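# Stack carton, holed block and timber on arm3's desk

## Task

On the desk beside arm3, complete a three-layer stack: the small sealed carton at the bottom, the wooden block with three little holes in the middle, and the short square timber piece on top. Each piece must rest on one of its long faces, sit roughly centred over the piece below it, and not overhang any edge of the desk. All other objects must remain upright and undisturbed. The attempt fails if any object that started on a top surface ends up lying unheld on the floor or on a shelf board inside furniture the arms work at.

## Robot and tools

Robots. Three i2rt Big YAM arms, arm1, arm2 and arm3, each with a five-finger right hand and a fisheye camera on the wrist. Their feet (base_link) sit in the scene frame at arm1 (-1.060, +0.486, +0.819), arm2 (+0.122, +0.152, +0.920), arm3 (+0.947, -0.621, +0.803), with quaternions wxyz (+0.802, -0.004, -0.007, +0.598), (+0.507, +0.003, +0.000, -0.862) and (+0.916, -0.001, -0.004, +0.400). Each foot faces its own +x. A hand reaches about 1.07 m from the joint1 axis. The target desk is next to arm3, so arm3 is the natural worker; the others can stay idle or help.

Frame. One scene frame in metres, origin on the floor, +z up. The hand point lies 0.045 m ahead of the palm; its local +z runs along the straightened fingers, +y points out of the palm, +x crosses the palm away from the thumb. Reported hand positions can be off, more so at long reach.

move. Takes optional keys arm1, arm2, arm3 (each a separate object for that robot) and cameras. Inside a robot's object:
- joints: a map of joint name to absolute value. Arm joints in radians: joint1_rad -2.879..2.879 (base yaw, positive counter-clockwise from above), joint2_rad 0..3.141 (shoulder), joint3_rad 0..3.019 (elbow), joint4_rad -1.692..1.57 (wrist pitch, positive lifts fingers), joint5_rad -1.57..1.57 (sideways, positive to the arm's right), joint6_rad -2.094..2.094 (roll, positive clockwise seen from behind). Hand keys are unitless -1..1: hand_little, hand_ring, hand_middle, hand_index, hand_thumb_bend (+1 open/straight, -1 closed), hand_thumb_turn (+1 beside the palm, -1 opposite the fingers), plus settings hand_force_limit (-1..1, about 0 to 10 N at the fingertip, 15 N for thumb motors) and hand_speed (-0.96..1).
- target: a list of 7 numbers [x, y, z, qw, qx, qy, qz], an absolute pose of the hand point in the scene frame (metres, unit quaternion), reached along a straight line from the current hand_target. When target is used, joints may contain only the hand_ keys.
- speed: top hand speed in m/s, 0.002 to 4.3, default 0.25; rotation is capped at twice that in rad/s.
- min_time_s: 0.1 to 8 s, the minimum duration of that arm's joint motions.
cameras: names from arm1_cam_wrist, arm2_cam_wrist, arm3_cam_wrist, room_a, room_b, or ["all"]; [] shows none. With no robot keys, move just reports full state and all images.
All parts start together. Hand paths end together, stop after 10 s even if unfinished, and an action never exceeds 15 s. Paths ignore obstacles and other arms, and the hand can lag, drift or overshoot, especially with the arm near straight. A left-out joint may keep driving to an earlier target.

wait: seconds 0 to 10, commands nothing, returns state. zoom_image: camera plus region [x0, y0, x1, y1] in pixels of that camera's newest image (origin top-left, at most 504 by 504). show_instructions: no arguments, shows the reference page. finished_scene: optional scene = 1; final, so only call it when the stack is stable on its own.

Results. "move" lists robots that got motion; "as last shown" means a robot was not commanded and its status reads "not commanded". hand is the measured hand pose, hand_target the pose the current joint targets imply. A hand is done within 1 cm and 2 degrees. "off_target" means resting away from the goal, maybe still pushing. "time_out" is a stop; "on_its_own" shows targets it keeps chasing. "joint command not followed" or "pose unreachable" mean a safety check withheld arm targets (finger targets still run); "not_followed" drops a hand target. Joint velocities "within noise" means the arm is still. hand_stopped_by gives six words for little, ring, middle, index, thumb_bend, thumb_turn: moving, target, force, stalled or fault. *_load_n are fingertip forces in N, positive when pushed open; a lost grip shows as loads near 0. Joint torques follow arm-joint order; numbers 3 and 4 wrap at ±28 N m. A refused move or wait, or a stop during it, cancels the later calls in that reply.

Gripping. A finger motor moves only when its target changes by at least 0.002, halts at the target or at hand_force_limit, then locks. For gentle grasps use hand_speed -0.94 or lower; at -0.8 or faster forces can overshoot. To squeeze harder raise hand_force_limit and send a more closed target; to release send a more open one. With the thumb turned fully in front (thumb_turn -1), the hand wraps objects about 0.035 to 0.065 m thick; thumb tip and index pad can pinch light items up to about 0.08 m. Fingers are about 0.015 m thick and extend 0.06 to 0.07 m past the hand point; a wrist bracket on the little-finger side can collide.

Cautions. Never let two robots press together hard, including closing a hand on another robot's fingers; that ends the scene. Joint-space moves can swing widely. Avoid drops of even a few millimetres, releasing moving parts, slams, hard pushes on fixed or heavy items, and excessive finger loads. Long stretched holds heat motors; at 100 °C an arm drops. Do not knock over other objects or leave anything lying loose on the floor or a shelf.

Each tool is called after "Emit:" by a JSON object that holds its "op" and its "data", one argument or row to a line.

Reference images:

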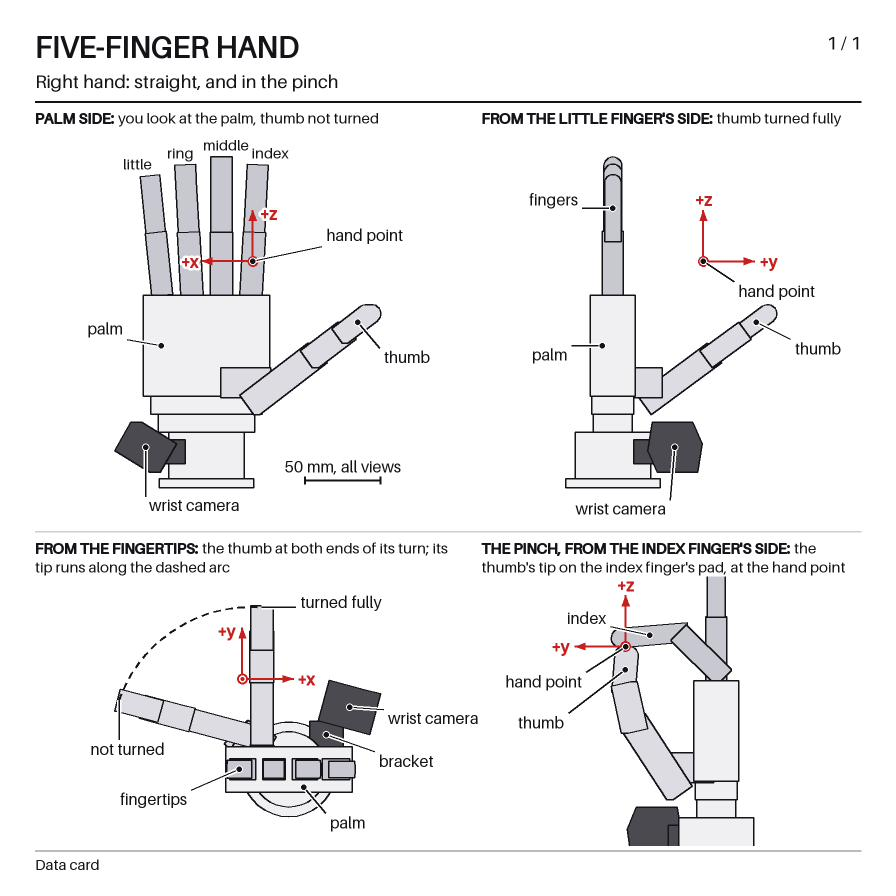

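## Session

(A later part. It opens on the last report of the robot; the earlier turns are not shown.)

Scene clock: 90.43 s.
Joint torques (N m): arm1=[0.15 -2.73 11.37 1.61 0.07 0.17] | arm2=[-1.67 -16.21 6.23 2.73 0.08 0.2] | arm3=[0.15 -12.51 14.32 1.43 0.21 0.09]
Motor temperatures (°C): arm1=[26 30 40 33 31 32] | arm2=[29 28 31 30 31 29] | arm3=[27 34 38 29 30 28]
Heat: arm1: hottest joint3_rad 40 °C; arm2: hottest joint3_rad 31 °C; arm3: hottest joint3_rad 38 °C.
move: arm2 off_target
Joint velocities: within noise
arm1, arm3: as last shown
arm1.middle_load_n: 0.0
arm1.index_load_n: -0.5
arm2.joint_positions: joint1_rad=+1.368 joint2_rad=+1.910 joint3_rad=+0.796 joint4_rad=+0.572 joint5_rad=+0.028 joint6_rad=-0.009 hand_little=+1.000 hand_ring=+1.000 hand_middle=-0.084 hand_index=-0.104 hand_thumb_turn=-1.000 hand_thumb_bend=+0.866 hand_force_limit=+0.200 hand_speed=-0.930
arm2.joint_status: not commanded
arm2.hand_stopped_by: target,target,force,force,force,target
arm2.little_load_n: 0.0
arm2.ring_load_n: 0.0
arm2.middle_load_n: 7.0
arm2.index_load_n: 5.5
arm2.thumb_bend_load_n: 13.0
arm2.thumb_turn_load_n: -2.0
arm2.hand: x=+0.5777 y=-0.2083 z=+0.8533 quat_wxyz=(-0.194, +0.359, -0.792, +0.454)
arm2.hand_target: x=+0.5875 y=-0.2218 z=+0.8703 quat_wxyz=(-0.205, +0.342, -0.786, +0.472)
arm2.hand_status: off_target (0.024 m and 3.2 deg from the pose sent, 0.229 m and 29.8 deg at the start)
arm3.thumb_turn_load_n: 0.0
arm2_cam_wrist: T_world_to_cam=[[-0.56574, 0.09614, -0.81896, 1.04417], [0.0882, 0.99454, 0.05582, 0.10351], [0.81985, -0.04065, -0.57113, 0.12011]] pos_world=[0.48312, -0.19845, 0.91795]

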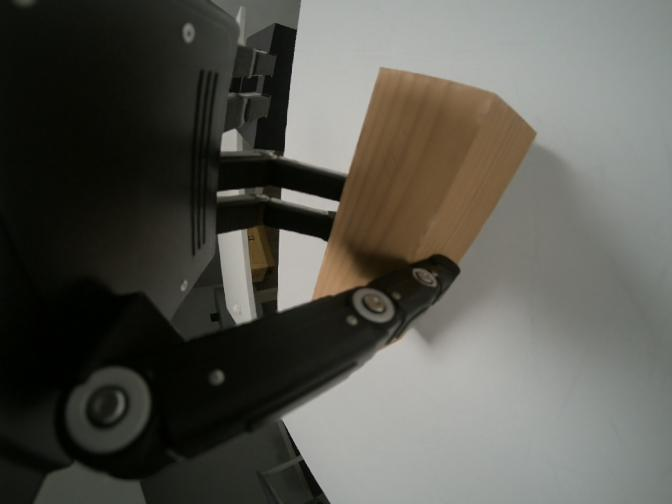

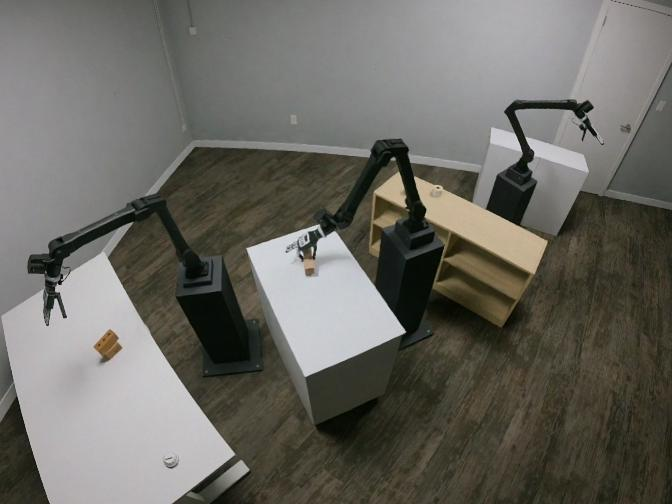

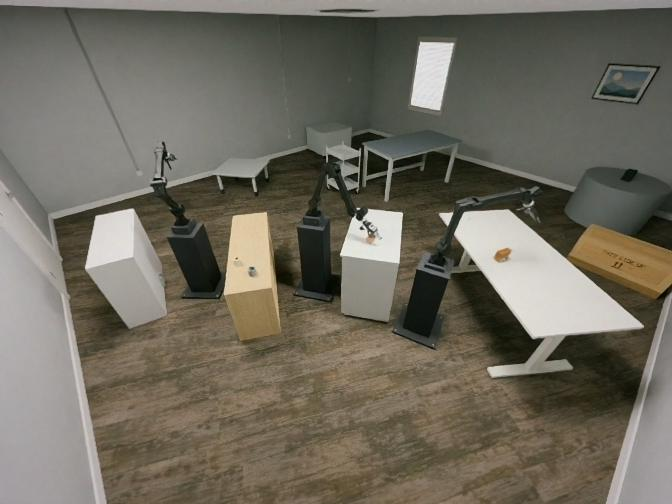

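Emit:
{"op": "move", "data": {
  "arm2": {"target": [0.592, -0.227, 0.825, -0.2098, 0.3391, -0.7798, 0.4826], "speed": 0.08}
}}

Emit:
{"op": "move", "data": {
  "arm2": {"target": [0.592, -0.227, 0.81, -0.2098, 0.3391, -0.7798, 0.4826], "speed": 0.04}
}}

Emit:
{"op": "move", "data": {
  "arm2": {"target": [0.592, -0.227, 0.80, -0.2098, 0.3391, -0.7798, 0.4826], "speed": 0.04},
  "cameras": ["arm2_cam_wrist", "room_a", "room_b"]
}}

Emit:
{"op": "zoom_image", "data": {
  "camera": "room_b",
  "region": [330, 190, 420, 280]
}}

Scene clock: 91.83 s.
Joint torques (N m): arm1=[0.15 -2.67 11.4 1.63 0.08 0.16] | arm2=[-1.61 -13.16 5.39 2.11 0.08 0.07] | arm3=[1.03 -12.63 14.5 1.22 0.2 0.07]
Motor temperatures (°C): arm1=[26 30 40 33 31 32] | arm2=[29 28 31 30 31 29] | arm3=[27 34 39 29 30 28]
Heat: arm1: hottest joint3_rad 40 °C; arm2: hottest joint3_rad 31 °C; arm3: hottest joint3_rad 39 °C.
move: arm2 off_target
Joint velocities: within noise
arm1, arm3: as last shown
arm1.index_load_n: 0.0
arm2.joint_positions: joint1_rad=+1.367 joint2_rad=+2.012 joint3_rad=+0.815 joint4_rad=+0.742 joint5_rad=+0.028 joint6_rad=-0.001 hand_little=+1.000 hand_ring=+1.000 hand_middle=-0.084 hand_index=-0.104 hand_thumb_turn=-1.000 hand_thumb_bend=+0.866 hand_force_limit=+0.200 hand_speed=-0.930
arm2.joint_status: not commanded
arm2.hand_stopped_by: target,target,force,force,force,target
arm2.little_load_n: 0.0
arm2.ring_load_n: 0.0
arm2.middle_load_n: 8.0
arm2.index_load_n: 5.5
arm2.thumb_bend_load_n: 12.5
arm2.thumb_turn_load_n: -2.5
arm2.hand: x=+0.5928 y=-0.2213 z=+0.8375 quat_wxyz=(-0.212, +0.345, -0.774, +0.486)
arm2.hand_target: x=+0.5915 y=-0.2266 z=+0.8251 quat_wxyz=(-0.210, +0.339, -0.780, +0.483)
arm2.hand_status: off_target (0.014 m and 1.1 deg from the pose sent, 0.037 m and 4.6 deg at the start)
arm3.thumb_turn_load_n: -0.5
pictures: none

Scene clock: 92.80 s.
Joint torques (N m): arm1=[0.32 -2.61 11.38 1.61 0.09 0.16] | arm2=[-1.26 -11.75 4.92 1.89 0.07 0.08] | arm3=[1.26 -12.4 14.65 1.29 0.19 0.06]
Motor temperatures (°C): arm1=[26 30 40 33 31 32] | arm2=[29 28 31 30 31 29] | arm3=[27 34 39 29 30 28]
Heat: arm1: hottest joint3_rad 40 °C; arm2: hottest joint3_rad 31 °C; arm3: hottest joint3_rad 39 °C.
move: arm2 off_target
Joint velocities: within noise
arm1: as last shown
arm1.little_load_n: -0.5
arm2.joint_positions: joint1_rad=+1.367 joint2_rad=+2.036 joint3_rad=+0.826 joint4_rad=+0.790 joint5_rad=+0.028 joint6_rad=+0.001 hand_little=+1.000 hand_ring=+1.000 hand_middle=-0.084 hand_index=-0.104 hand_thumb_turn=-1.000 hand_thumb_bend=+0.866 hand_force_limit=+0.200 hand_speed=-0.930
arm2.joint_status: not commanded
arm2.hand_stopped_by: target,target,force,force,force,target
arm2.little_load_n: 0.0
arm2.ring_load_n: 0.0
arm2.middle_load_n: 7.5
arm2.index_load_n: 6.0
arm2.thumb_bend_load_n: 12.5
arm2.thumb_turn_load_n: -2.5
arm2.hand: x=+0.5995 y=-0.2269 z=+0.8380 quat_wxyz=(-0.218, +0.341, -0.766, +0.500)
arm2.hand_target: x=+0.5909 y=-0.2260 z=+0.8110 quat_wxyz=(-0.210, +0.339, -0.780, +0.483)
arm2.hand_status: off_target (0.029 m and 2.7 deg from the pose sent, 0.028 m and 1.1 deg at the start)
arm3.joint_positions: joint1_rad=-0.900 joint2_rad=+1.672 joint3_rad=+1.807 joint4_rad=-0.978 joint5_rad=+0.032 joint6_rad=+0.021 hand_little=+1.000 hand_ring=+1.000 hand_middle=+1.000 hand_index=+1.000 hand_thumb_turn=+1.000 hand_thumb_bend=+1.000 hand_force_limit=+0.000 hand_speed=-0.800
arm3.joint_status: not commanded
arm3.hand_stopped_by: target,target,target,target,target,target
arm3.little_load_n: 0.0
arm3.ring_load_n: 0.0
arm3.middle_load_n: 0.0
arm3.index_load_n: 0.0
arm3.thumb_bend_load_n: 0.0
arm3.thumb_turn_load_n: 0.0
arm3.hand: x=+1.5856 y=-0.6451 z=+1.1190 quat_wxyz=(-0.237, +0.622, -0.695, +0.271)
arm3.hand_target: x=+1.5916 y=-0.6384 z=+1.1499 quat_wxyz=(-0.255, +0.614, -0.690, +0.286)
arm3.hand_status: not commanded
pictures: none

Scene clock: 93.77 s.
Joint torques (N m): arm1=[0.26 -2.67 11.37 1.61 0.09 0.16] | arm2=[-1.03 -10.87 4.29 1.63 0.06 0.1] | arm3=[0.21 -13.22 14.2 1.33 0.23 0.1]
Motor temperatures (°C): arm1=[26 30 41 33 31 32] | arm2=[29 28 31 30 31 29] | arm3=[27 34 39 29 30 28]
Heat: arm1: hottest joint3_rad 41 °C; arm2: hottest joint3_rad 31 °C; arm3: hottest joint3_rad 39 °C.
move: arm2 off_target
Joint velocities: within noise
arm1, arm3: as last shown
arm1.little_load_n: 0.0
arm1.ring_load_n: -0.5
arm2.joint_positions: joint1_rad=+1.367 joint2_rad=+2.052 joint3_rad=+0.834 joint4_rad=+0.820 joint5_rad=+0.028 joint6_rad=+0.002 hand_little=+1.000 hand_ring=+1.000 hand_middle=-0.084 hand_index=-0.104 hand_thumb_turn=-1.000 hand_thumb_bend=+0.866 hand_force_limit=+0.200 hand_speed=-0.930
arm2.joint_status: not commanded
arm2.hand_stopped_by: target,target,force,force,force,target
arm2.little_load_n: 0.0
arm2.ring_load_n: 0.0
arm2.middle_load_n: 8.0
arm2.index_load_n: 6.0
arm2.thumb_bend_load_n: 12.5
arm2.thumb_turn_load_n: -3.0
arm2.hand: x=+0.6038 y=-0.2306 z=+0.8383 quat_wxyz=(-0.223, +0.338, -0.761, +0.508)
arm2.hand_target: x=+0.5903 y=-0.2254 z=+0.8018 quat_wxyz=(-0.210, +0.339, -0.780, +0.483)
arm2.hand_status: off_target (0.040 m and 3.9 deg from the pose sent, 0.039 m and 2.7 deg at the start)
arm2_cam_wrist: T_world_to_cam=[[-0.46661, 0.02562, -0.88409, 1.02725], [0.09222, 0.99554, -0.01982, 0.18539], [0.87964, -0.09078, -0.46689, -0.04572]] pos_world=[0.50244, -0.21503, 0.89051]

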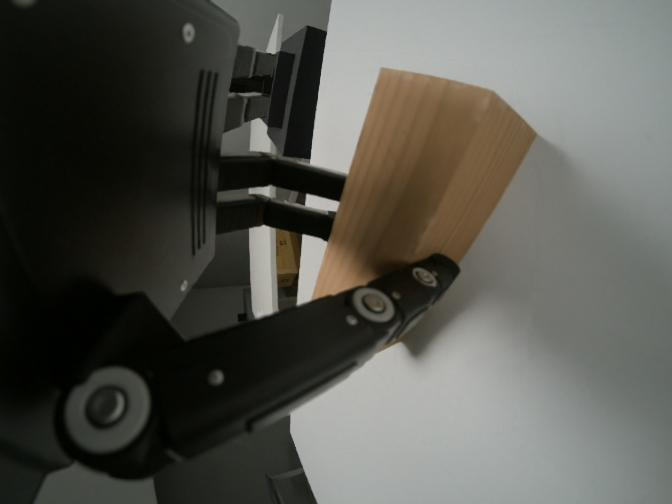

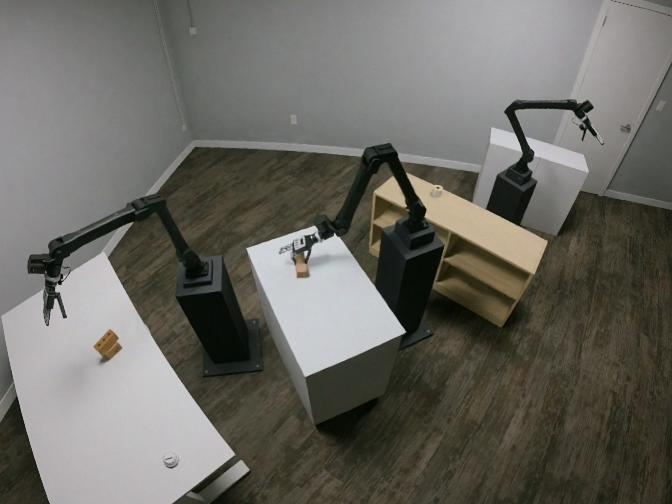

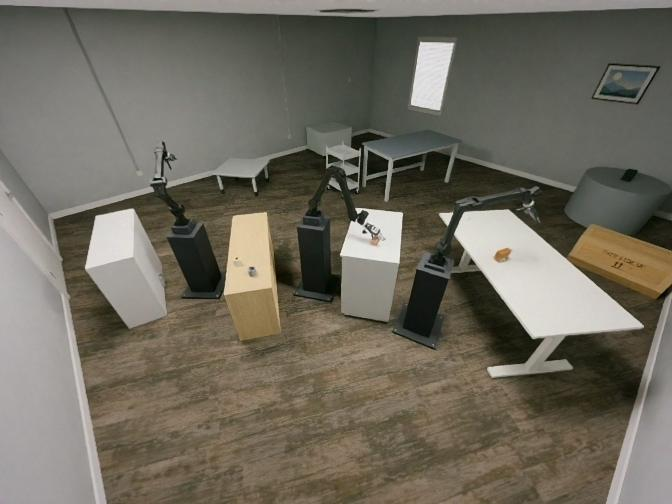

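Scaled by 5.600 from the camera's image (finer frame: 960x720).

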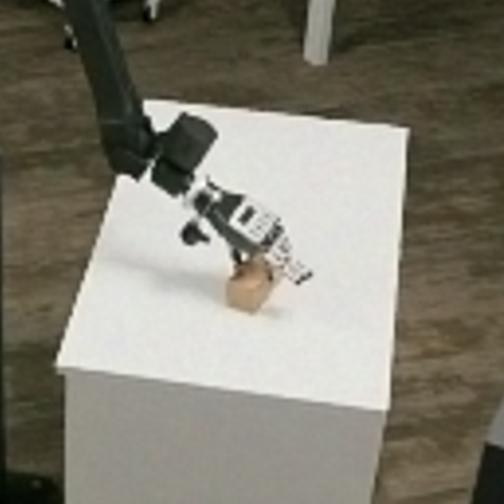

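Emit:
{"op": "move", "data": {
  "arm2": {"target": [0.602, -0.235, 0.868, -0.2054, 0.3418, -0.786, 0.4723], "speed": 0.06}
}}

Scene clock: 96.37 s.
Joint torques (N m): arm1=[0.21 -2.67 11.36 1.63 0.08 0.15] | arm2=[-1.14 -18.02 7.02 1.78 0.09 0.07] | arm3=[0.97 -12.51 14.43 1.4 0.24 0.13]
Motor temperatures (°C): arm1=[26 30 41 33 31 32] | arm2=[29 28 31 30 31 29] | arm3=[27 34 39 29 30 28]
Heat: arm1: hottest joint3_rad 41 °C; arm2: hottest joint3_rad 31 °C; arm3: hottest joint3_rad 39 °C.
move: arm2 off_target
Joint velocities: within noise
arm1.joint_positions: joint1_rad=+0.291 joint2_rad=+0.898 joint3_rad=+1.255 joint4_rad=-0.891 joint5_rad=-0.004 joint6_rad=-0.013 hand_little=+1.000 hand_ring=+1.000 hand_middle=+1.000 hand_index=+1.000 hand_thumb_turn=-1.000 hand_thumb_bend=+1.000 hand_force_limit=+0.200 hand_speed=-0.700
arm1.joint_status: not commanded
arm1.hand_stopped_by: target,target,target,target,target,target
arm1.little_load_n: 0.0
arm1.ring_load_n: 0.0
arm1.middle_load_n: 0.0
arm1.index_load_n: 0.0
arm1.thumb_bend_load_n: 0.0
arm1.thumb_turn_load_n: 0.0
arm1.hand: x=-1.0974 y=+0.8819 z=+1.2330 quat_wxyz=(-0.497, +0.868, +0.011, +0.009)
arm1.hand_target: x=-1.1016 y=+0.8829 z=+1.2555 quat_wxyz=(-0.511, +0.859, +0.009, +0.004)
arm1.hand_status: not commanded
arm2.joint_positions: joint1_rad=+1.367 joint2_rad=+1.955 joint3_rad=+0.843 joint4_rad=+0.575 joint5_rad=+0.028 joint6_rad=+0.002 hand_little=+1.000 hand_ring=+1.000 hand_middle=-0.084 hand_index=-0.104 hand_thumb_turn=-1.000 hand_thumb_bend=+0.866 hand_force_limit=+0.200 hand_speed=-0.930
arm2.joint_status: not commanded
arm2.hand_stopped_by: target,target,force,force,force,target
arm2.little_load_n: 0.0
arm2.ring_load_n: 0.0
arm2.middle_load_n: 7.0
arm2.index_load_n: 5.5
arm2.thumb_bend_load_n: 13.0
arm2.thumb_turn_load_n: -2.0
arm2.hand: x=+0.5906 y=-0.2192 z=+0.8465 quat_wxyz=(-0.198, +0.353, -0.793, +0.455)
arm2.hand_target: x=+0.6014 y=-0.2346 z=+0.8683 quat_wxyz=(-0.205, +0.342, -0.786, +0.472)
arm2.hand_status: off_target (0.029 m and 2.7 deg from the pose sent, 0.030 m and 5.4 deg at the start)
arm3: as last shown
pictures: none

Emit:
{"op": "move", "data": {
  "arm2": {"target": [0.602, -0.235, 0.855, -0.2098, 0.3391, -0.7798, 0.4826], "speed": 0.05},
  "cameras": ["arm2_cam_wrist", "room_a", "room_b"]
}}

Emit:
{"op": "zoom_image", "data": {
  "camera": "room_a",
  "region": [270, 220, 350, 290]
}}

Scene clock: 97.57 s.
Joint torques (N m): arm1=[0.21 -2.61 11.37 1.63 0.08 0.16] | arm2=[-1.03 -16.09 6.04 2.51 0.08 0.05] | arm3=[1.49 -12.98 14.37 1.43 0.21 0.07]
Motor temperatures (°C): arm1=[26 30 41 33 31 32] | arm2=[29 28 31 30 31 29] | arm3=[27 34 39 29 30 28]
Heat: arm1: hottest joint3_rad 41 °C; arm2: hottest joint3_rad 31 °C; arm3: hottest joint3_rad 39 °C.
move: arm2 off_target
Joint velocities: within noise
arm1, arm3: as last shown
arm1.thumb_turn_load_n: -0.5
arm2.joint_positions: joint1_rad=+1.367 joint2_rad=+1.973 joint3_rad=+0.843 joint4_rad=+0.629 joint5_rad=+0.028 joint6_rad=+0.002 hand_little=+1.000 hand_ring=+1.000 hand_middle=-0.084 hand_index=-0.104 hand_thumb_turn=-1.000 hand_thumb_bend=+0.866 hand_force_limit=+0.200 hand_speed=-0.930
arm2.joint_status: not commanded
arm2.hand_stopped_by: target,target,force,force,force,target
arm2.little_load_n: 0.0
arm2.ring_load_n: -0.5
arm2.middle_load_n: 7.5
arm2.index_load_n: 5.5
arm2.thumb_bend_load_n: 13.0
arm2.thumb_turn_load_n: -2.0
arm2.hand: x=+0.5952 y=-0.2232 z=+0.8466 quat_wxyz=(-0.204, +0.349, -0.785, +0.468)
arm2.hand_target: x=+0.6016 y=-0.2348 z=+0.8552 quat_wxyz=(-0.210, +0.339, -0.780, +0.482)
arm2.hand_status: off_target (0.016 m and 2.2 deg from the pose sent, 0.021 m and 4.1 deg at the start)
arm2_cam_wrist: T_world_to_cam=[[-0.53397, 0.08405, -0.84131, 1.04732], [0.09305, 0.99484, 0.04033, 0.12744], [0.84036, -0.05675, -0.53904, 0.05849]] pos_world=[0.49823, -0.21149, 0.90751]

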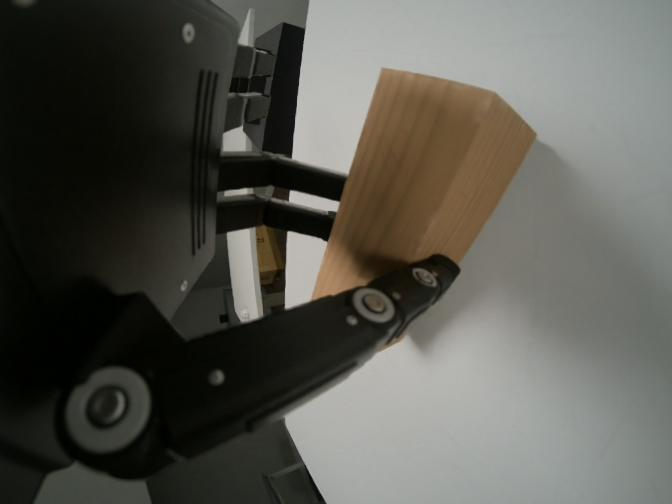

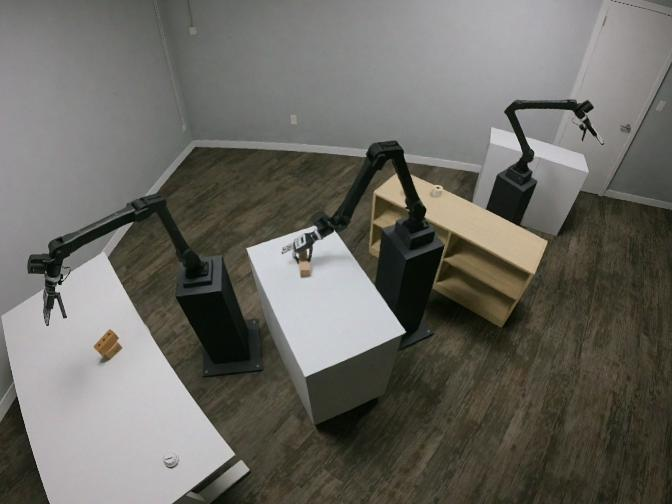

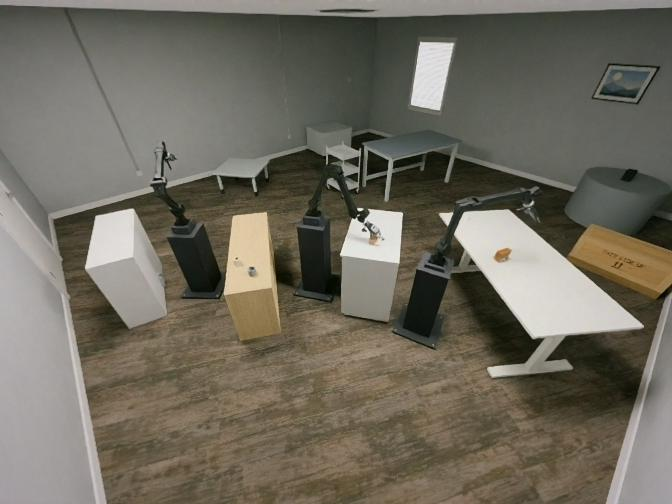

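Scaled by 6.300 from the camera's image (finer frame: 960x720).

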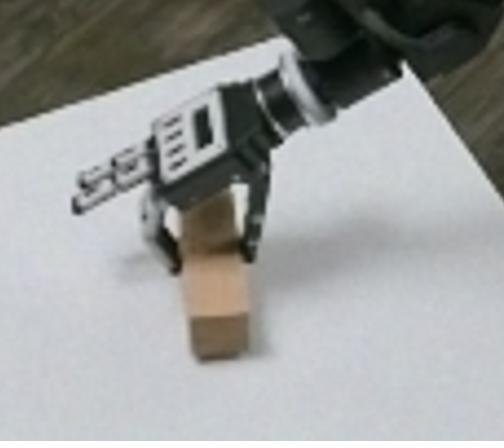

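Emit:
{"op": "move", "data": {
  "arm2": {"target": [0.600, -0.234, 0.843, -0.2098, 0.3391, -0.7798, 0.4826], "speed": 0.05},
  "cameras": ["arm2_cam_wrist", "room_a", "room_b"]
}}

Emit:
{"op": "zoom_image", "data": {
  "camera": "room_a",
  "region": [270, 220, 350, 290]
}}

Emit:
{"op": "zoom_image", "data": {
  "camera": "room_b",
  "region": [340, 200, 410, 260]
}}

Scene clock: 99.13 s.
Joint torques (N m): arm1=[0.09 -2.73 11.4 1.61 0.08 0.17] | arm2=[-1.73 -15.97 5.53 2.67 0.06 0.06] | arm3=[0.73 -12.45 14.58 1.52 0.19 0.03]
Motor temperatures (°C): arm1=[26 29 41 33 31 32] | arm2=[29 28 31 30 31 29] | arm3=[27 34 39 29 30 28]
Heat: arm1: hottest joint3_rad 41 °C; arm2: hottest joint3_rad 31 °C; arm3: hottest joint3_rad 39 °C.
move: arm2 off_target
Joint velocities: within noise
arm1, arm3: as last shown
arm1.little_load_n: -0.5
arm1.index_load_n: -0.5
arm1.thumb_turn_load_n: 0.0
arm2.joint_positions: joint1_rad=+1.367 joint2_rad=+2.000 joint3_rad=+0.843 joint4_rad=+0.663 joint5_rad=+0.028 joint6_rad=+0.002 hand_little=+1.000 hand_ring=+1.000 hand_middle=-0.084 hand_index=-0.104 hand_thumb_turn=-1.000 hand_thumb_bend=+0.866 hand_force_limit=+0.200 hand_speed=-0.930
arm2.joint_status: not commanded
arm2.hand_stopped_by: target,target,force,force,force,target
arm2.little_load_n: 0.0
arm2.ring_load_n: 0.0
arm2.middle_load_n: 7.5
arm2.index_load_n: 5.5
arm2.thumb_bend_load_n: 13.5
arm2.thumb_turn_load_n: -2.0
arm2.hand: x=+0.5957 y=-0.2236 z=+0.8380 quat_wxyz=(-0.205, +0.349, -0.784, +0.471)
arm2.hand_target: x=+0.5997 y=-0.2338 z=+0.8432 quat_wxyz=(-0.210, +0.339, -0.780, +0.482)
arm2.hand_status: off_target (0.012 m and 1.8 deg from the pose sent, 0.012 m and 2.2 deg at the start)
arm2_cam_wrist: T_world_to_cam=[[-0.52914, 0.07988, -0.84476, 1.03949], [0.09284, 0.99503, 0.03593, 0.13198], [0.84344, -0.05942, -0.53393, 0.04668]] pos_world=[0.49841, -0.21158, 0.8983]

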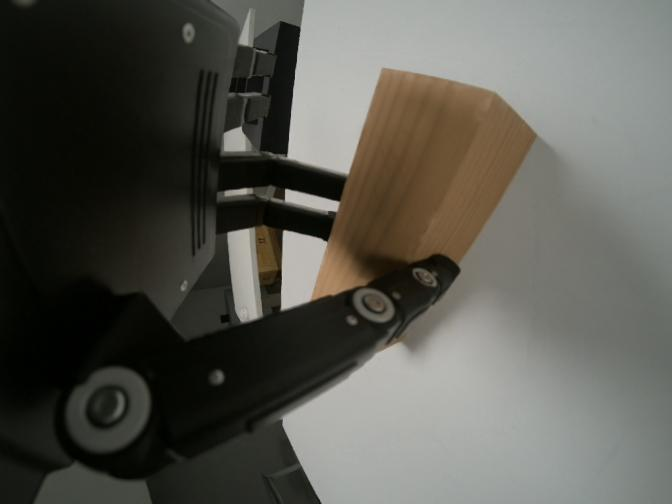

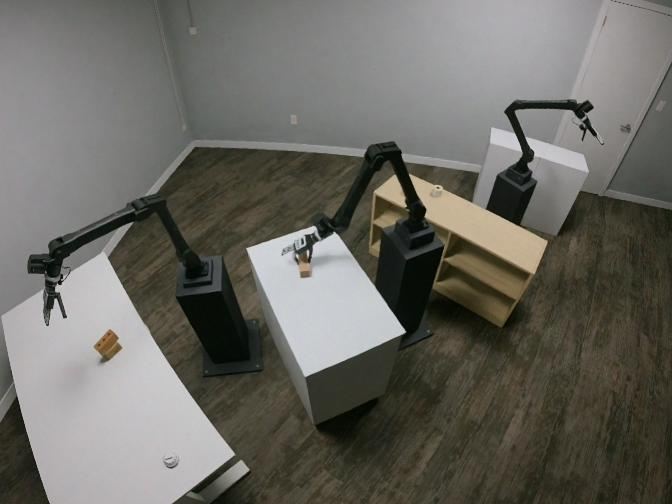

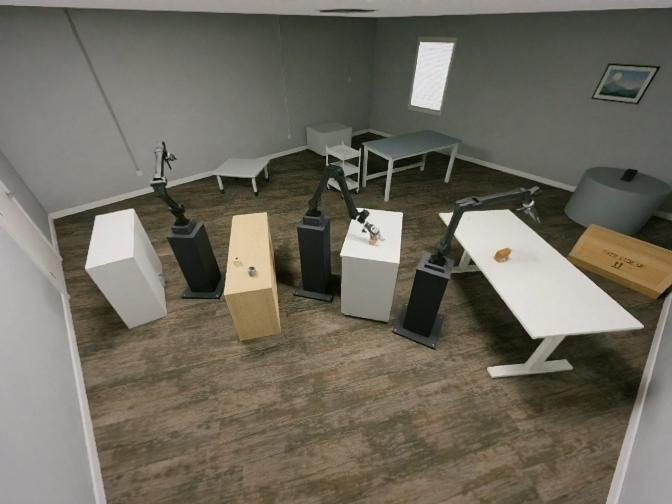

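Scaled by 6.300 from the camera's image (finer frame: 960x720).

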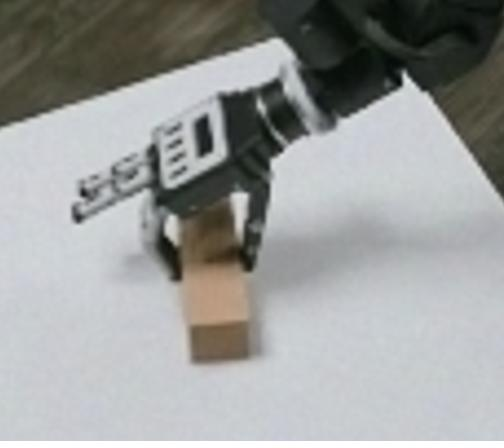

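Scaled by 7.200 from the camera's image (finer frame: 960x720).

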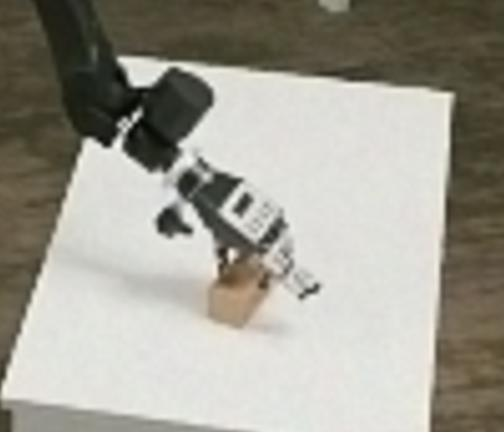

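Emit:
{"op": "move", "data": {
  "arm2": {"target": [0.600, -0.234, 0.834, -0.2098, 0.3391, -0.7798, 0.4826], "speed": 0.05},
  "cameras": ["arm2_cam_wrist", "room_a"]
}}

Emit:
{"op": "zoom_image", "data": {
  "camera": "room_a",
  "region": [270, 220, 350, 290]
}}

Scene clock: 100.20 s.
Joint torques (N m): arm1=[0.03 -2.73 11.38 1.62 0.09 0.17] | arm2=[-1.26 -14.33 5.71 2.47 0.03 0.07] | arm3=[-0.21 -12.98 14.53 1.39 0.21 0.1]
Motor temperatures (°C): arm1=[26 29 41 33 31 32] | arm2=[29 28 31 30 31 29] | arm3=[27 34 39 29 30 28]
Heat: arm1: hottest joint3_rad 41 °C; arm2: hottest joint3_rad 31 °C; arm3: hottest joint3_rad 39 °C.
move: arm2 done
Joint velocities: within noise
arm1, arm3: as last shown
arm2.joint_positions: joint1_rad=+1.367 joint2_rad=+2.011 joint3_rad=+0.843 joint4_rad=+0.693 joint5_rad=+0.028 joint6_rad=+0.002 hand_little=+1.000 hand_ring=+1.000 hand_middle=-0.084 hand_index=-0.104 hand_thumb_turn=-1.000 hand_thumb_bend=+0.866 hand_force_limit=+0.200 hand_speed=-0.930
arm2.joint_status: not commanded
arm2.hand_stopped_by: target,target,force,force,force,target
arm2.little_load_n: 0.0
arm2.ring_load_n: 0.0
arm2.middle_load_n: 7.5
arm2.index_load_n: 5.5
arm2.thumb_bend_load_n: 13.0
arm2.thumb_turn_load_n: -2.0
arm2.hand: x=+0.5978 y=-0.2255 z=+0.8378 quat_wxyz=(-0.209, +0.346, -0.779, +0.478)
arm2.hand_target: x=+0.5997 y=-0.2338 z=+0.8341 quat_wxyz=(-0.210, +0.339, -0.780, +0.482)
arm2.hand_status: done (0.010 m and 1.0 deg from the pose sent, 0.012 m and 1.8 deg at the start)
arm3.thumb_turn_load_n: -0.5
arm2_cam_wrist: T_world_to_cam=[[-0.5174, 0.06976, -0.8529, 1.03812], [0.09253, 0.99539, 0.02528, 0.14286], [0.85073, -0.06584, -0.52147, 0.02836]] pos_world=[0.49978, -0.21275, 0.89658]

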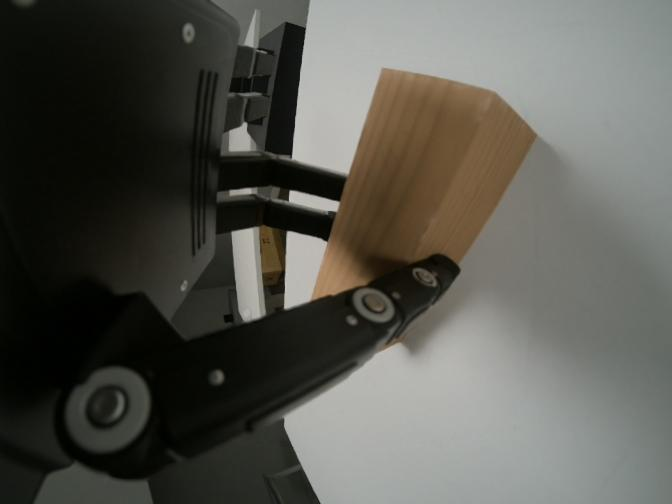

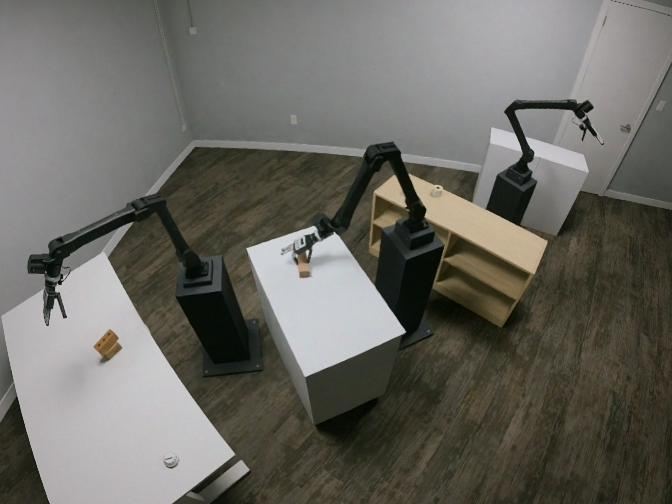

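Scaled by 6.300 from the camera's image (finer frame: 960x720).

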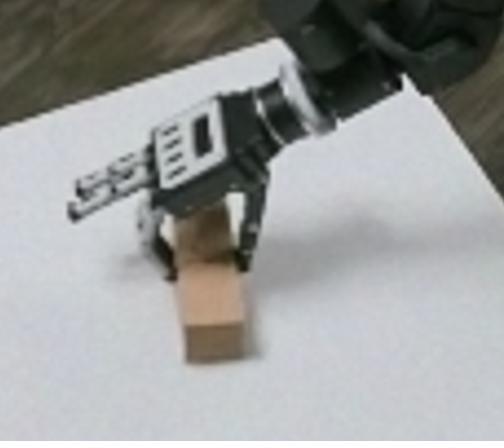

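Emit:
{"op": "move", "data": {
  "arm2": {"target": [0.600, -0.234, 0.839, -0.2054, 0.3418, -0.786, 0.4723], "speed": 0.05}
}}

Emit:
{"op": "move", "data": {
  "arm2": {"joints": {"hand_index": 0.1, "hand_middle": 0.1, "hand_thumb_bend": 1.0, "hand_speed": -0.9}},
  "cameras": ["arm2_cam_wrist"]
}}

Scene clock: 101.30 s.
Joint torques (N m): arm1=[0.09 -2.73 11.38 1.62 0.09 0.16] | arm2=[-1.49 -16.38 5.96 1.44 0.03 0.08] | arm3=[0.67 -12.57 14.42 1.42 0.21 0.06]
Motor temperatures (°C): arm1=[26 29 41 33 31 32] | arm2=[29 28 31 30 31 29] | arm3=[27 34 39 29 30 28]
Heat: arm1: hottest joint3_rad 41 °C; arm2: hottest joint3_rad 31 °C; arm3: hottest joint3_rad 39 °C.
move: arm2 done
Joint velocities: within noise
arm1, arm3: as last shown
arm1.little_load_n: 0.0
arm1.index_load_n: 0.0
arm2.joint_positions: joint1_rad=+1.367 joint2_rad=+2.009 joint3_rad=+0.853 joint4_rad=+0.664 joint5_rad=+0.028 joint6_rad=+0.002 hand_little=+1.000 hand_ring=+1.000 hand_middle=-0.084 hand_index=-0.104 hand_thumb_turn=-1.000 hand_thumb_bend=+0.866 hand_force_limit=+0.200 hand_speed=-0.930
arm2.joint_status: not commanded
arm2.hand_stopped_by: target,target,force,force,force,target
arm2.little_load_n: 0.0
arm2.ring_load_n: 0.0
arm2.middle_load_n: 7.5
arm2.index_load_n: 5.5
arm2.thumb_bend_load_n: 13.0
arm2.thumb_turn_load_n: -2.5
arm2.hand: x=+0.5983 y=-0.2259 z=+0.8367 quat_wxyz=(-0.206, +0.348, -0.783, +0.472)
arm2.hand_target: x=+0.6000 y=-0.2339 z=+0.8392 quat_wxyz=(-0.206, +0.342, -0.786, +0.473)
arm2.hand_status: done (0.009 m and 0.8 deg from the pose sent, 0.009 m and 1.2 deg at the start)
arm3.thumb_turn_load_n: 0.0
pictures: none

Scene clock: 102.73 s.
Joint torques (N m): arm1=[0.21 -2.78 11.4 1.61 0.09 0.15] | arm2=[-1.79 -16.56 5.86 1.59 0 0.08] | arm3=[0.5 -12.98 14.48 1.28 0.13 0.12]
Motor temperatures (°C): arm1=[26 29 41 33 31 32] | arm2=[29 28 31 30 31 28] | arm3=[27 34 39 29 30 28]
Heat: arm1: hottest joint3_rad 41 °C; arm2: hottest joint3_rad 31 °C; arm3: hottest joint3_rad 39 °C.
move: arm2 done
Joint velocities: within noise
arm1, arm3: as last shown
arm2.joint_positions: joint1_rad=+1.367 joint2_rad=+2.009 joint3_rad=+0.853 joint4_rad=+0.657 joint5_rad=+0.028 joint6_rad=+0.002 hand_little=+1.000 hand_ring=+1.000 hand_middle=+0.100 hand_index=+0.100 hand_thumb_turn=-1.000 hand_thumb_bend=+1.000 hand_force_limit=+0.200 hand_speed=-0.900
arm2.joint_status: all done
arm2.hand_stopped_by: target,target,target,target,target,target
arm2.little_load_n: 0.0
arm2.ring_load_n: 0.0
arm2.middle_load_n: 0.0
arm2.index_load_n: 0.0
arm2.thumb_bend_load_n: 0.0
arm2.thumb_turn_load_n: 0.0
arm2.hand: x=+0.5974 y=-0.2251 z=+0.8353 quat_wxyz=(-0.205, +0.349, -0.785, +0.469)
arm2.hand_target: x=+0.6000 y=-0.2339 z=+0.8392 quat_wxyz=(-0.206, +0.342, -0.786, +0.473)
arm2.hand_status: not commanded
arm2_cam_wrist: T_world_to_cam=[[-0.53227, 0.08261, -0.84254, 1.03876], [0.09295, 0.99491, 0.03883, 0.13091], [0.84146, -0.05764, -0.53724, 0.04802]] pos_world=[0.50032, -0.21329, 0.89591]

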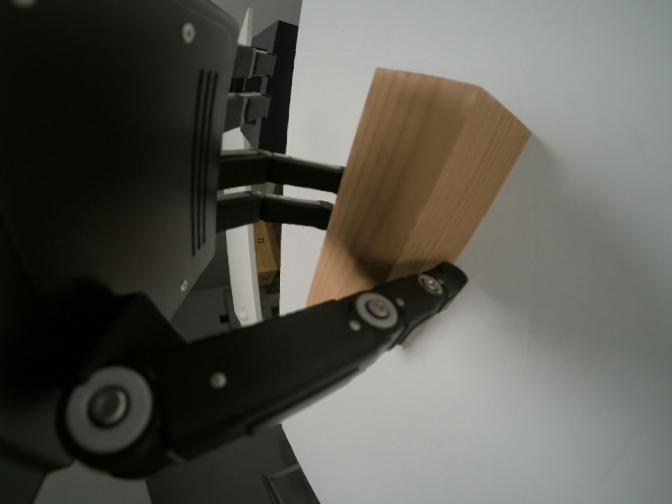

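Emit:
{"op": "move", "data": {
  "arm2": {"joints": {"hand_index": 1.0, "hand_middle": 1.0, "hand_speed": -0.5}},
  "arm3": {"joints": {"joint2_rad": 1.3, "joint3_rad": 1.3, "joint4_rad": -0.5, "joint5_rad": 0, "joint6_rad": 0, "hand_thumb_turn": -1}, "min_time_s": 2}
}}

Emit:
{"op": "move", "data": {
  "arm2": {"target": [0.585, -0.225, 1.0, -0.2054, 0.3418, -0.786, 0.4723], "speed": 0.2},
  "cameras": ["arm2_cam_wrist"]
}}

Emit:
{"op": "move", "data": {
  "arm2": {"joints": {"joint1_rad": 0.3, "joint2_rad": 0.9, "joint3_rad": 1.3, "joint4_rad": -0.9, "joint5_rad": 0.0, "joint6_rad": 0}, "min_time_s": 2.5},
  "arm3": {"joints": {"joint1_rad": 1.49}, "min_time_s": 5},
  "cameras": ["arm3_cam_wrist", "room_a", "room_b"]
}}

Scene clock: 108.67 s.
Joint torques (N m): arm1=[0.15 -2.61 11.41 1.63 0.08 0.16] | arm2=[-0.97 -16.38 5.87 1.68 0 0.08] | arm3=[0.56 -8.47 9.92 3.15 -0.09 -0.16]
Motor temperatures (°C): arm1=[26 29 42 33 31 32] | arm2=[29 28 31 30 31 28] | arm3=[27 34 39 29 30 28]
Heat: arm1: hottest joint3_rad 42 °C; arm2: hottest joint3_rad 31 °C; arm3: hottest joint3_rad 39 °C.
move: arm2 done; arm3 done
Joint velocities: within noise
arm1: as last shown
arm1.middle_load_n: -0.5
arm2.joint_positions: joint1_rad=+1.367 joint2_rad=+2.009 joint3_rad=+0.853 joint4_rad=+0.657 joint5_rad=+0.028 joint6_rad=+0.002 hand_little=+1.000 hand_ring=+1.000 hand_middle=+1.000 hand_index=+1.000 hand_thumb_turn=-1.000 hand_thumb_bend=+1.000 hand_force_limit=+0.200 hand_speed=-0.500
arm2.joint_status: all done
arm2.hand_stopped_by: target,target,target,target,target,target
arm2.little_load_n: 0.0
arm2.ring_load_n: 0.0
arm2.middle_load_n: 0.0
arm2.index_load_n: 0.0
arm2.thumb_bend_load_n: 0.0
arm2.thumb_turn_load_n: 0.0
arm2.hand: x=+0.5974 y=-0.2251 z=+0.8353 quat_wxyz=(-0.205, +0.349, -0.785, +0.469)
arm2.hand_target: x=+0.6000 y=-0.2339 z=+0.8392 quat_wxyz=(-0.206, +0.342, -0.786, +0.473)
arm2.hand_status: not commanded
arm3.joint_positions: joint1_rad=-0.900 joint2_rad=+1.310 joint3_rad=+1.307 joint4_rad=-0.520 joint5_rad=+0.003 joint6_rad=+0.012 hand_little=+1.000 hand_ring=+1.000 hand_middle=+1.000 hand_index=+1.000 hand_thumb_turn=-1.000 hand_thumb_bend=+1.000 hand_force_limit=+0.000 hand_speed=-0.800
arm3.joint_status: all done
arm3.hand_stopped_by: target,target,target,target,target,target
arm3.little_load_n: 0.0
arm3.ring_load_n: 0.0
arm3.middle_load_n: 0.0
arm3.index_load_n: 0.0
arm3.thumb_bend_load_n: 0.5
arm3.thumb_turn_load_n: 0.0
arm3.hand: x=+1.5195 y=-0.6350 z=+1.1338 quat_wxyz=(-0.343, +0.583, -0.638, +0.368)
arm3.hand_target: x=+1.5197 y=-0.6289 z=+1.1394 quat_wxyz=(-0.351, +0.586, -0.627, +0.374)
arm3.hand_status: not commanded
pictures: none

Scene clock: 110.20 s.
Joint torques (N m): arm1=[0.03 -2.67 11.41 1.63 0.08 0.16] | arm2=[-1.67 -13.8 9.47 1.57 -0.14 0.04] | arm3=[1.61 -9 9.84 2.99 -0.06 -0.23]
Motor temperatures (°C): arm1=[26 29 42 33 31 32] | arm2=[29 28 31 30 31 28] | arm3=[27 34 39 29 30 28]
Heat: arm1: hottest joint3_rad 42 °C; arm2: hottest joint3_rad 31 °C; arm3: hottest joint3_rad 39 °C.
move: arm2 off_target
Joint velocities: within noise
arm1, arm3: as last shown
arm1.middle_load_n: 0.0
arm1.thumb_bend_load_n: -0.5
arm2.joint_positions: joint1_rad=+1.363 joint2_rad=+1.591 joint3_rad=+0.850 joint4_rad=+0.229 joint5_rad=+0.026 joint6_rad=+0.002 hand_little=+1.000 hand_ring=+1.000 hand_middle=+1.000 hand_index=+1.000 hand_thumb_turn=-1.000 hand_thumb_bend=+1.000 hand_force_limit=+0.200 hand_speed=-0.500
arm2.joint_status: not commanded
arm2.hand_stopped_by: target,target,target,target,target,target
arm2.little_load_n: 0.0
arm2.ring_load_n: -0.5
arm2.middle_load_n: 0.0
arm2.index_load_n: 0.0
arm2.thumb_bend_load_n: 0.0
arm2.thumb_turn_load_n: 0.0
arm2.hand: x=+0.5789 y=-0.2131 z=+0.9872 quat_wxyz=(-0.202, +0.349, -0.789, +0.464)
arm2.hand_target: x=+0.5846 y=-0.2247 z=+1.0001 quat_wxyz=(-0.205, +0.342, -0.786, +0.472)
arm2.hand_status: off_target (0.019 m and 1.4 deg from the pose sent, 0.165 m and 0.9 deg at the start)
arm3.thumb_bend_load_n: 0.0
arm2_cam_wrist: T_world_to_cam=[[-0.54026, 0.09224, -0.83643, 1.15659], [0.09622, 0.99423, 0.04749, 0.10421], [0.83598, -0.05482, -0.54601, 0.15835]] pos_world=[0.48245, -0.20161, 1.04892]

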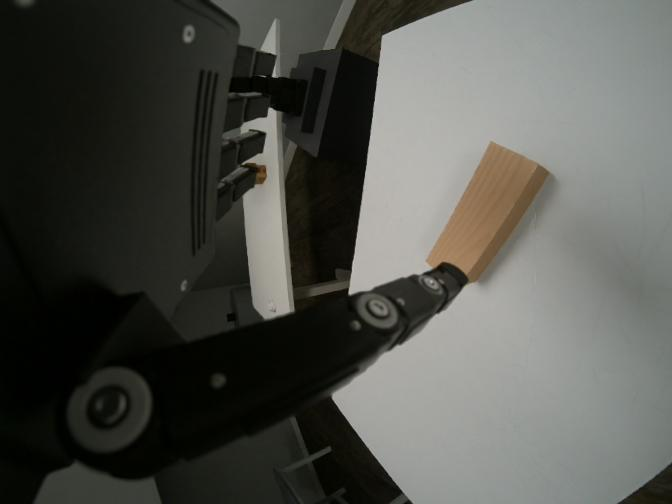

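Scene clock: 115.60 s.
Joint torques (N m): arm1=[0.21 -2.67 11.37 1.62 0.08 0.15] | arm2=[-0.97 -3.55 11.47 1.59 -0.05 -0.02] | arm3=[-1.26 -8.82 9.84 3.06 0.02 -0.17]
Motor temperatures (°C): arm1=[26 29 42 33 31 32] | arm2=[29 28 31 30 31 28] | arm3=[27 33 40 29 30 28]
Heat: arm1: hottest joint3_rad 42 °C; arm2: hottest joint3_rad 31 °C; arm3: hottest joint3_rad 40 °C.
move: arm2 done; arm3 done
Joint velocities: within noise
arm1.joint_positions: joint1_rad=+0.291 joint2_rad=+0.898 joint3_rad=+1.255 joint4_rad=-0.891 joint5_rad=-0.004 joint6_rad=-0.013 hand_little=+1.000 hand_ring=+1.000 hand_middle=+1.000 hand_index=+1.000 hand_thumb_turn=-1.000 hand_thumb_bend=+1.000 hand_force_limit=+0.200 hand_speed=-0.700
arm1.joint_status: not commanded
arm1.hand_stopped_by: target,target,target,target,target,target
arm1.little_load_n: 0.0
arm1.ring_load_n: 0.0
arm1.middle_load_n: 0.0
arm1.index_load_n: 0.0
arm1.thumb_bend_load_n: 0.0
arm1.thumb_turn_load_n: 0.0
arm1.hand: x=-1.0974 y=+0.8819 z=+1.2330 quat_wxyz=(-0.497, +0.868, +0.011, +0.009)
arm1.hand_target: x=-1.1016 y=+0.8829 z=+1.2555 quat_wxyz=(-0.511, +0.859, +0.009, +0.004)
arm1.hand_status: not commanded
arm2.joint_positions: joint1_rad=+0.304 joint2_rad=+0.894 joint3_rad=+1.265 joint4_rad=-0.892 joint5_rad=+0.002 joint6_rad=+0.002 hand_little=+1.000 hand_ring=+1.000 hand_middle=+1.000 hand_index=+1.000 hand_thumb_turn=-1.000 hand_thumb_bend=+1.000 hand_force_limit=+0.200 hand_speed=-0.500
arm2.joint_status: all done
arm2.hand_stopped_by: target,target,target,target,target,target
arm2.little_load_n: 0.0
arm2.ring_load_n: 0.0
arm2.middle_load_n: 0.0
arm2.index_load_n: 0.0
arm2.thumb_bend_load_n: 0.0
arm2.thumb_turn_load_n: 0.0
arm2.hand: x=+0.0691 y=-0.2434 z=+1.3402 quat_wxyz=(+0.049, -0.091, -0.861, +0.498)
arm2.hand_target: x=+0.0672 y=-0.2449 z=+1.3556 quat_wxyz=(+0.051, -0.091, -0.856, +0.506)
arm2.hand_status: not commanded
arm3.joint_positions: joint1_rad=+1.493 joint2_rad=+1.310 joint3_rad=+1.307 joint4_rad=-0.520 joint5_rad=+0.001 joint6_rad=+0.012 hand_little=+1.000 hand_ring=+1.000 hand_middle=+1.000 hand_index=+1.000 hand_thumb_turn=-1.000 hand_thumb_bend=+1.000 hand_force_limit=+0.000 hand_speed=-0.800
arm3.joint_status: all done
arm3.hand_stopped_by: target,target,target,target,target,target
arm3.little_load_n: 0.0
arm3.ring_load_n: 0.0
arm3.middle_load_n: 0.0
arm3.index_load_n: 0.0
arm3.thumb_bend_load_n: 0.0
arm3.thumb_turn_load_n: 0.0
arm3.hand: x=+0.5321 y=-0.2202 z=+1.1266 quat_wxyz=(-0.464, +0.809, +0.312, -0.181)
arm3.hand_target: x=+0.5335 y=-0.2183 z=+1.1321 quat_wxyz=(-0.475, +0.802, +0.314, -0.182)
arm3.hand_status: not commanded
arm3_cam_wrist: T_world_to_cam=[[0.54017, -0.15874, -0.82645, 0.60744], [-0.15751, -0.98377, 0.08601, -0.24146], [-0.82669, 0.08371, -0.5564, 1.19674]] pos_world=[0.62317, -0.2413, 1.18866]

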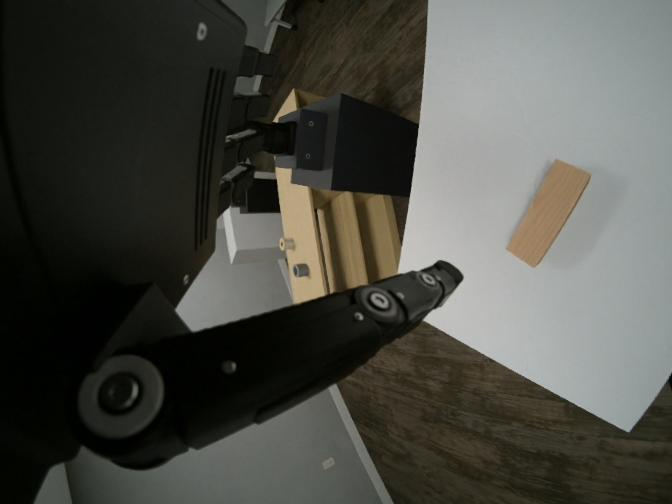

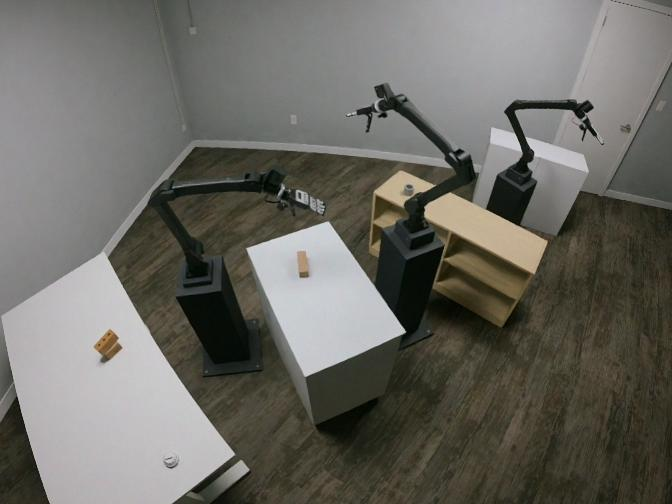

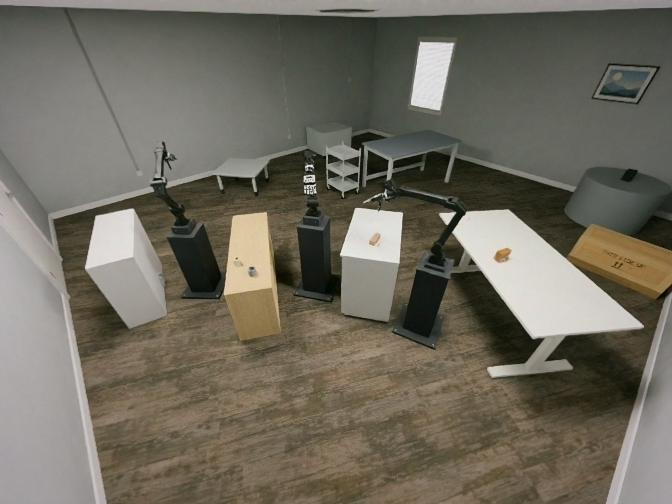

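Emit:
{"op": "move", "data": {
  "arm3": {"target": [0.562, -0.224, 0.96, 0.4714, -0.7845, -0.3452, 0.2075], "speed": 0.25},
  "cameras": ["arm3_cam_wrist"]
}}

Emit:
{"op": "zoom_image", "data": {
  "camera": "arm3_cam_wrist",
  "region": [400, 80, 620, 320]
}}

Scene clock: 117.43 s.
Joint torques (N m): arm1=[0.09 -2.55 11.4 1.63 0.09 0.16] | arm2=[-1.2 -3.14 11.55 1.65 -0.06 -0.02] | arm3=[-1.08 -7.94 9.47 3.14 -0.12 -0.23]
Motor temperatures (°C): arm1=[26 29 42 33 30 32] | arm2=[29 28 31 30 31 28] | arm3=[27 33 39 29 30 28]
Heat: arm1: hottest joint3_rad 42 °C; arm2: hottest joint3_rad 31 °C; arm3: hottest joint3_rad 39 °C.
move: arm3 done
Joint velocities: within noise
arm1, arm2: as last shown
arm1.middle_load_n: -0.5
arm2.index_load_n: -0.5
arm3.joint_positions: joint1_rad=+1.429 joint2_rad=+1.359 joint3_rad=+0.875 joint4_rad=-0.028 joint5_rad=-0.140 joint6_rad=-0.056 hand_little=+1.000 hand_ring=+1.000 hand_middle=+1.000 hand_index=+1.000 hand_thumb_turn=-1.000 hand_thumb_bend=+1.000 hand_force_limit=+0.000 hand_speed=-0.800
arm3.joint_status: not commanded
arm3.hand_stopped_by: target,target,target,target,target,target
arm3.little_load_n: 0.0
arm3.ring_load_n: 0.0
arm3.middle_load_n: 0.0
arm3.index_load_n: 0.0
arm3.thumb_bend_load_n: 0.0
arm3.thumb_turn_load_n: 0.0
arm3.hand: x=+0.5604 y=-0.2315 z=+0.9547 quat_wxyz=(-0.460, +0.791, +0.345, -0.209)
arm3.hand_target: x=+0.5622 y=-0.2241 z=+0.9600 quat_wxyz=(-0.471, +0.785, +0.345, -0.207)
arm3.hand_status: done (0.009 m and 1.6 deg from the pose sent, 0.169 m and 5.6 deg at the start)
arm3_cam_wrist: T_world_to_cam=[[0.5367, -0.1058, -0.83712, 0.4727], [-0.06529, -0.99434, 0.08382, -0.28539], [-0.84125, 0.00967, -0.54057, 1.10139]] pos_world=[0.65421, -0.24441, 1.015]

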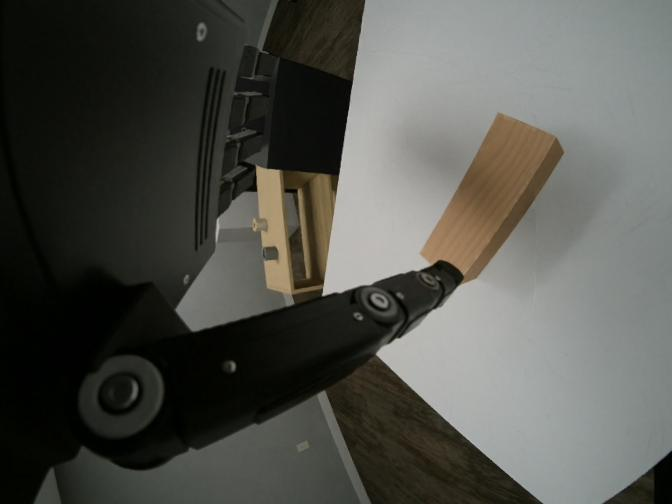

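Scaled by 2.100 from the camera's image (finer frame: 960x720).

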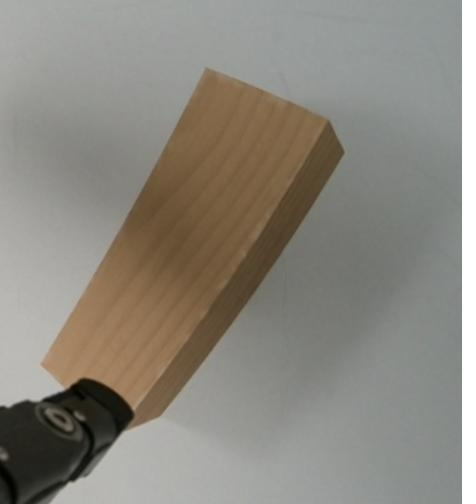

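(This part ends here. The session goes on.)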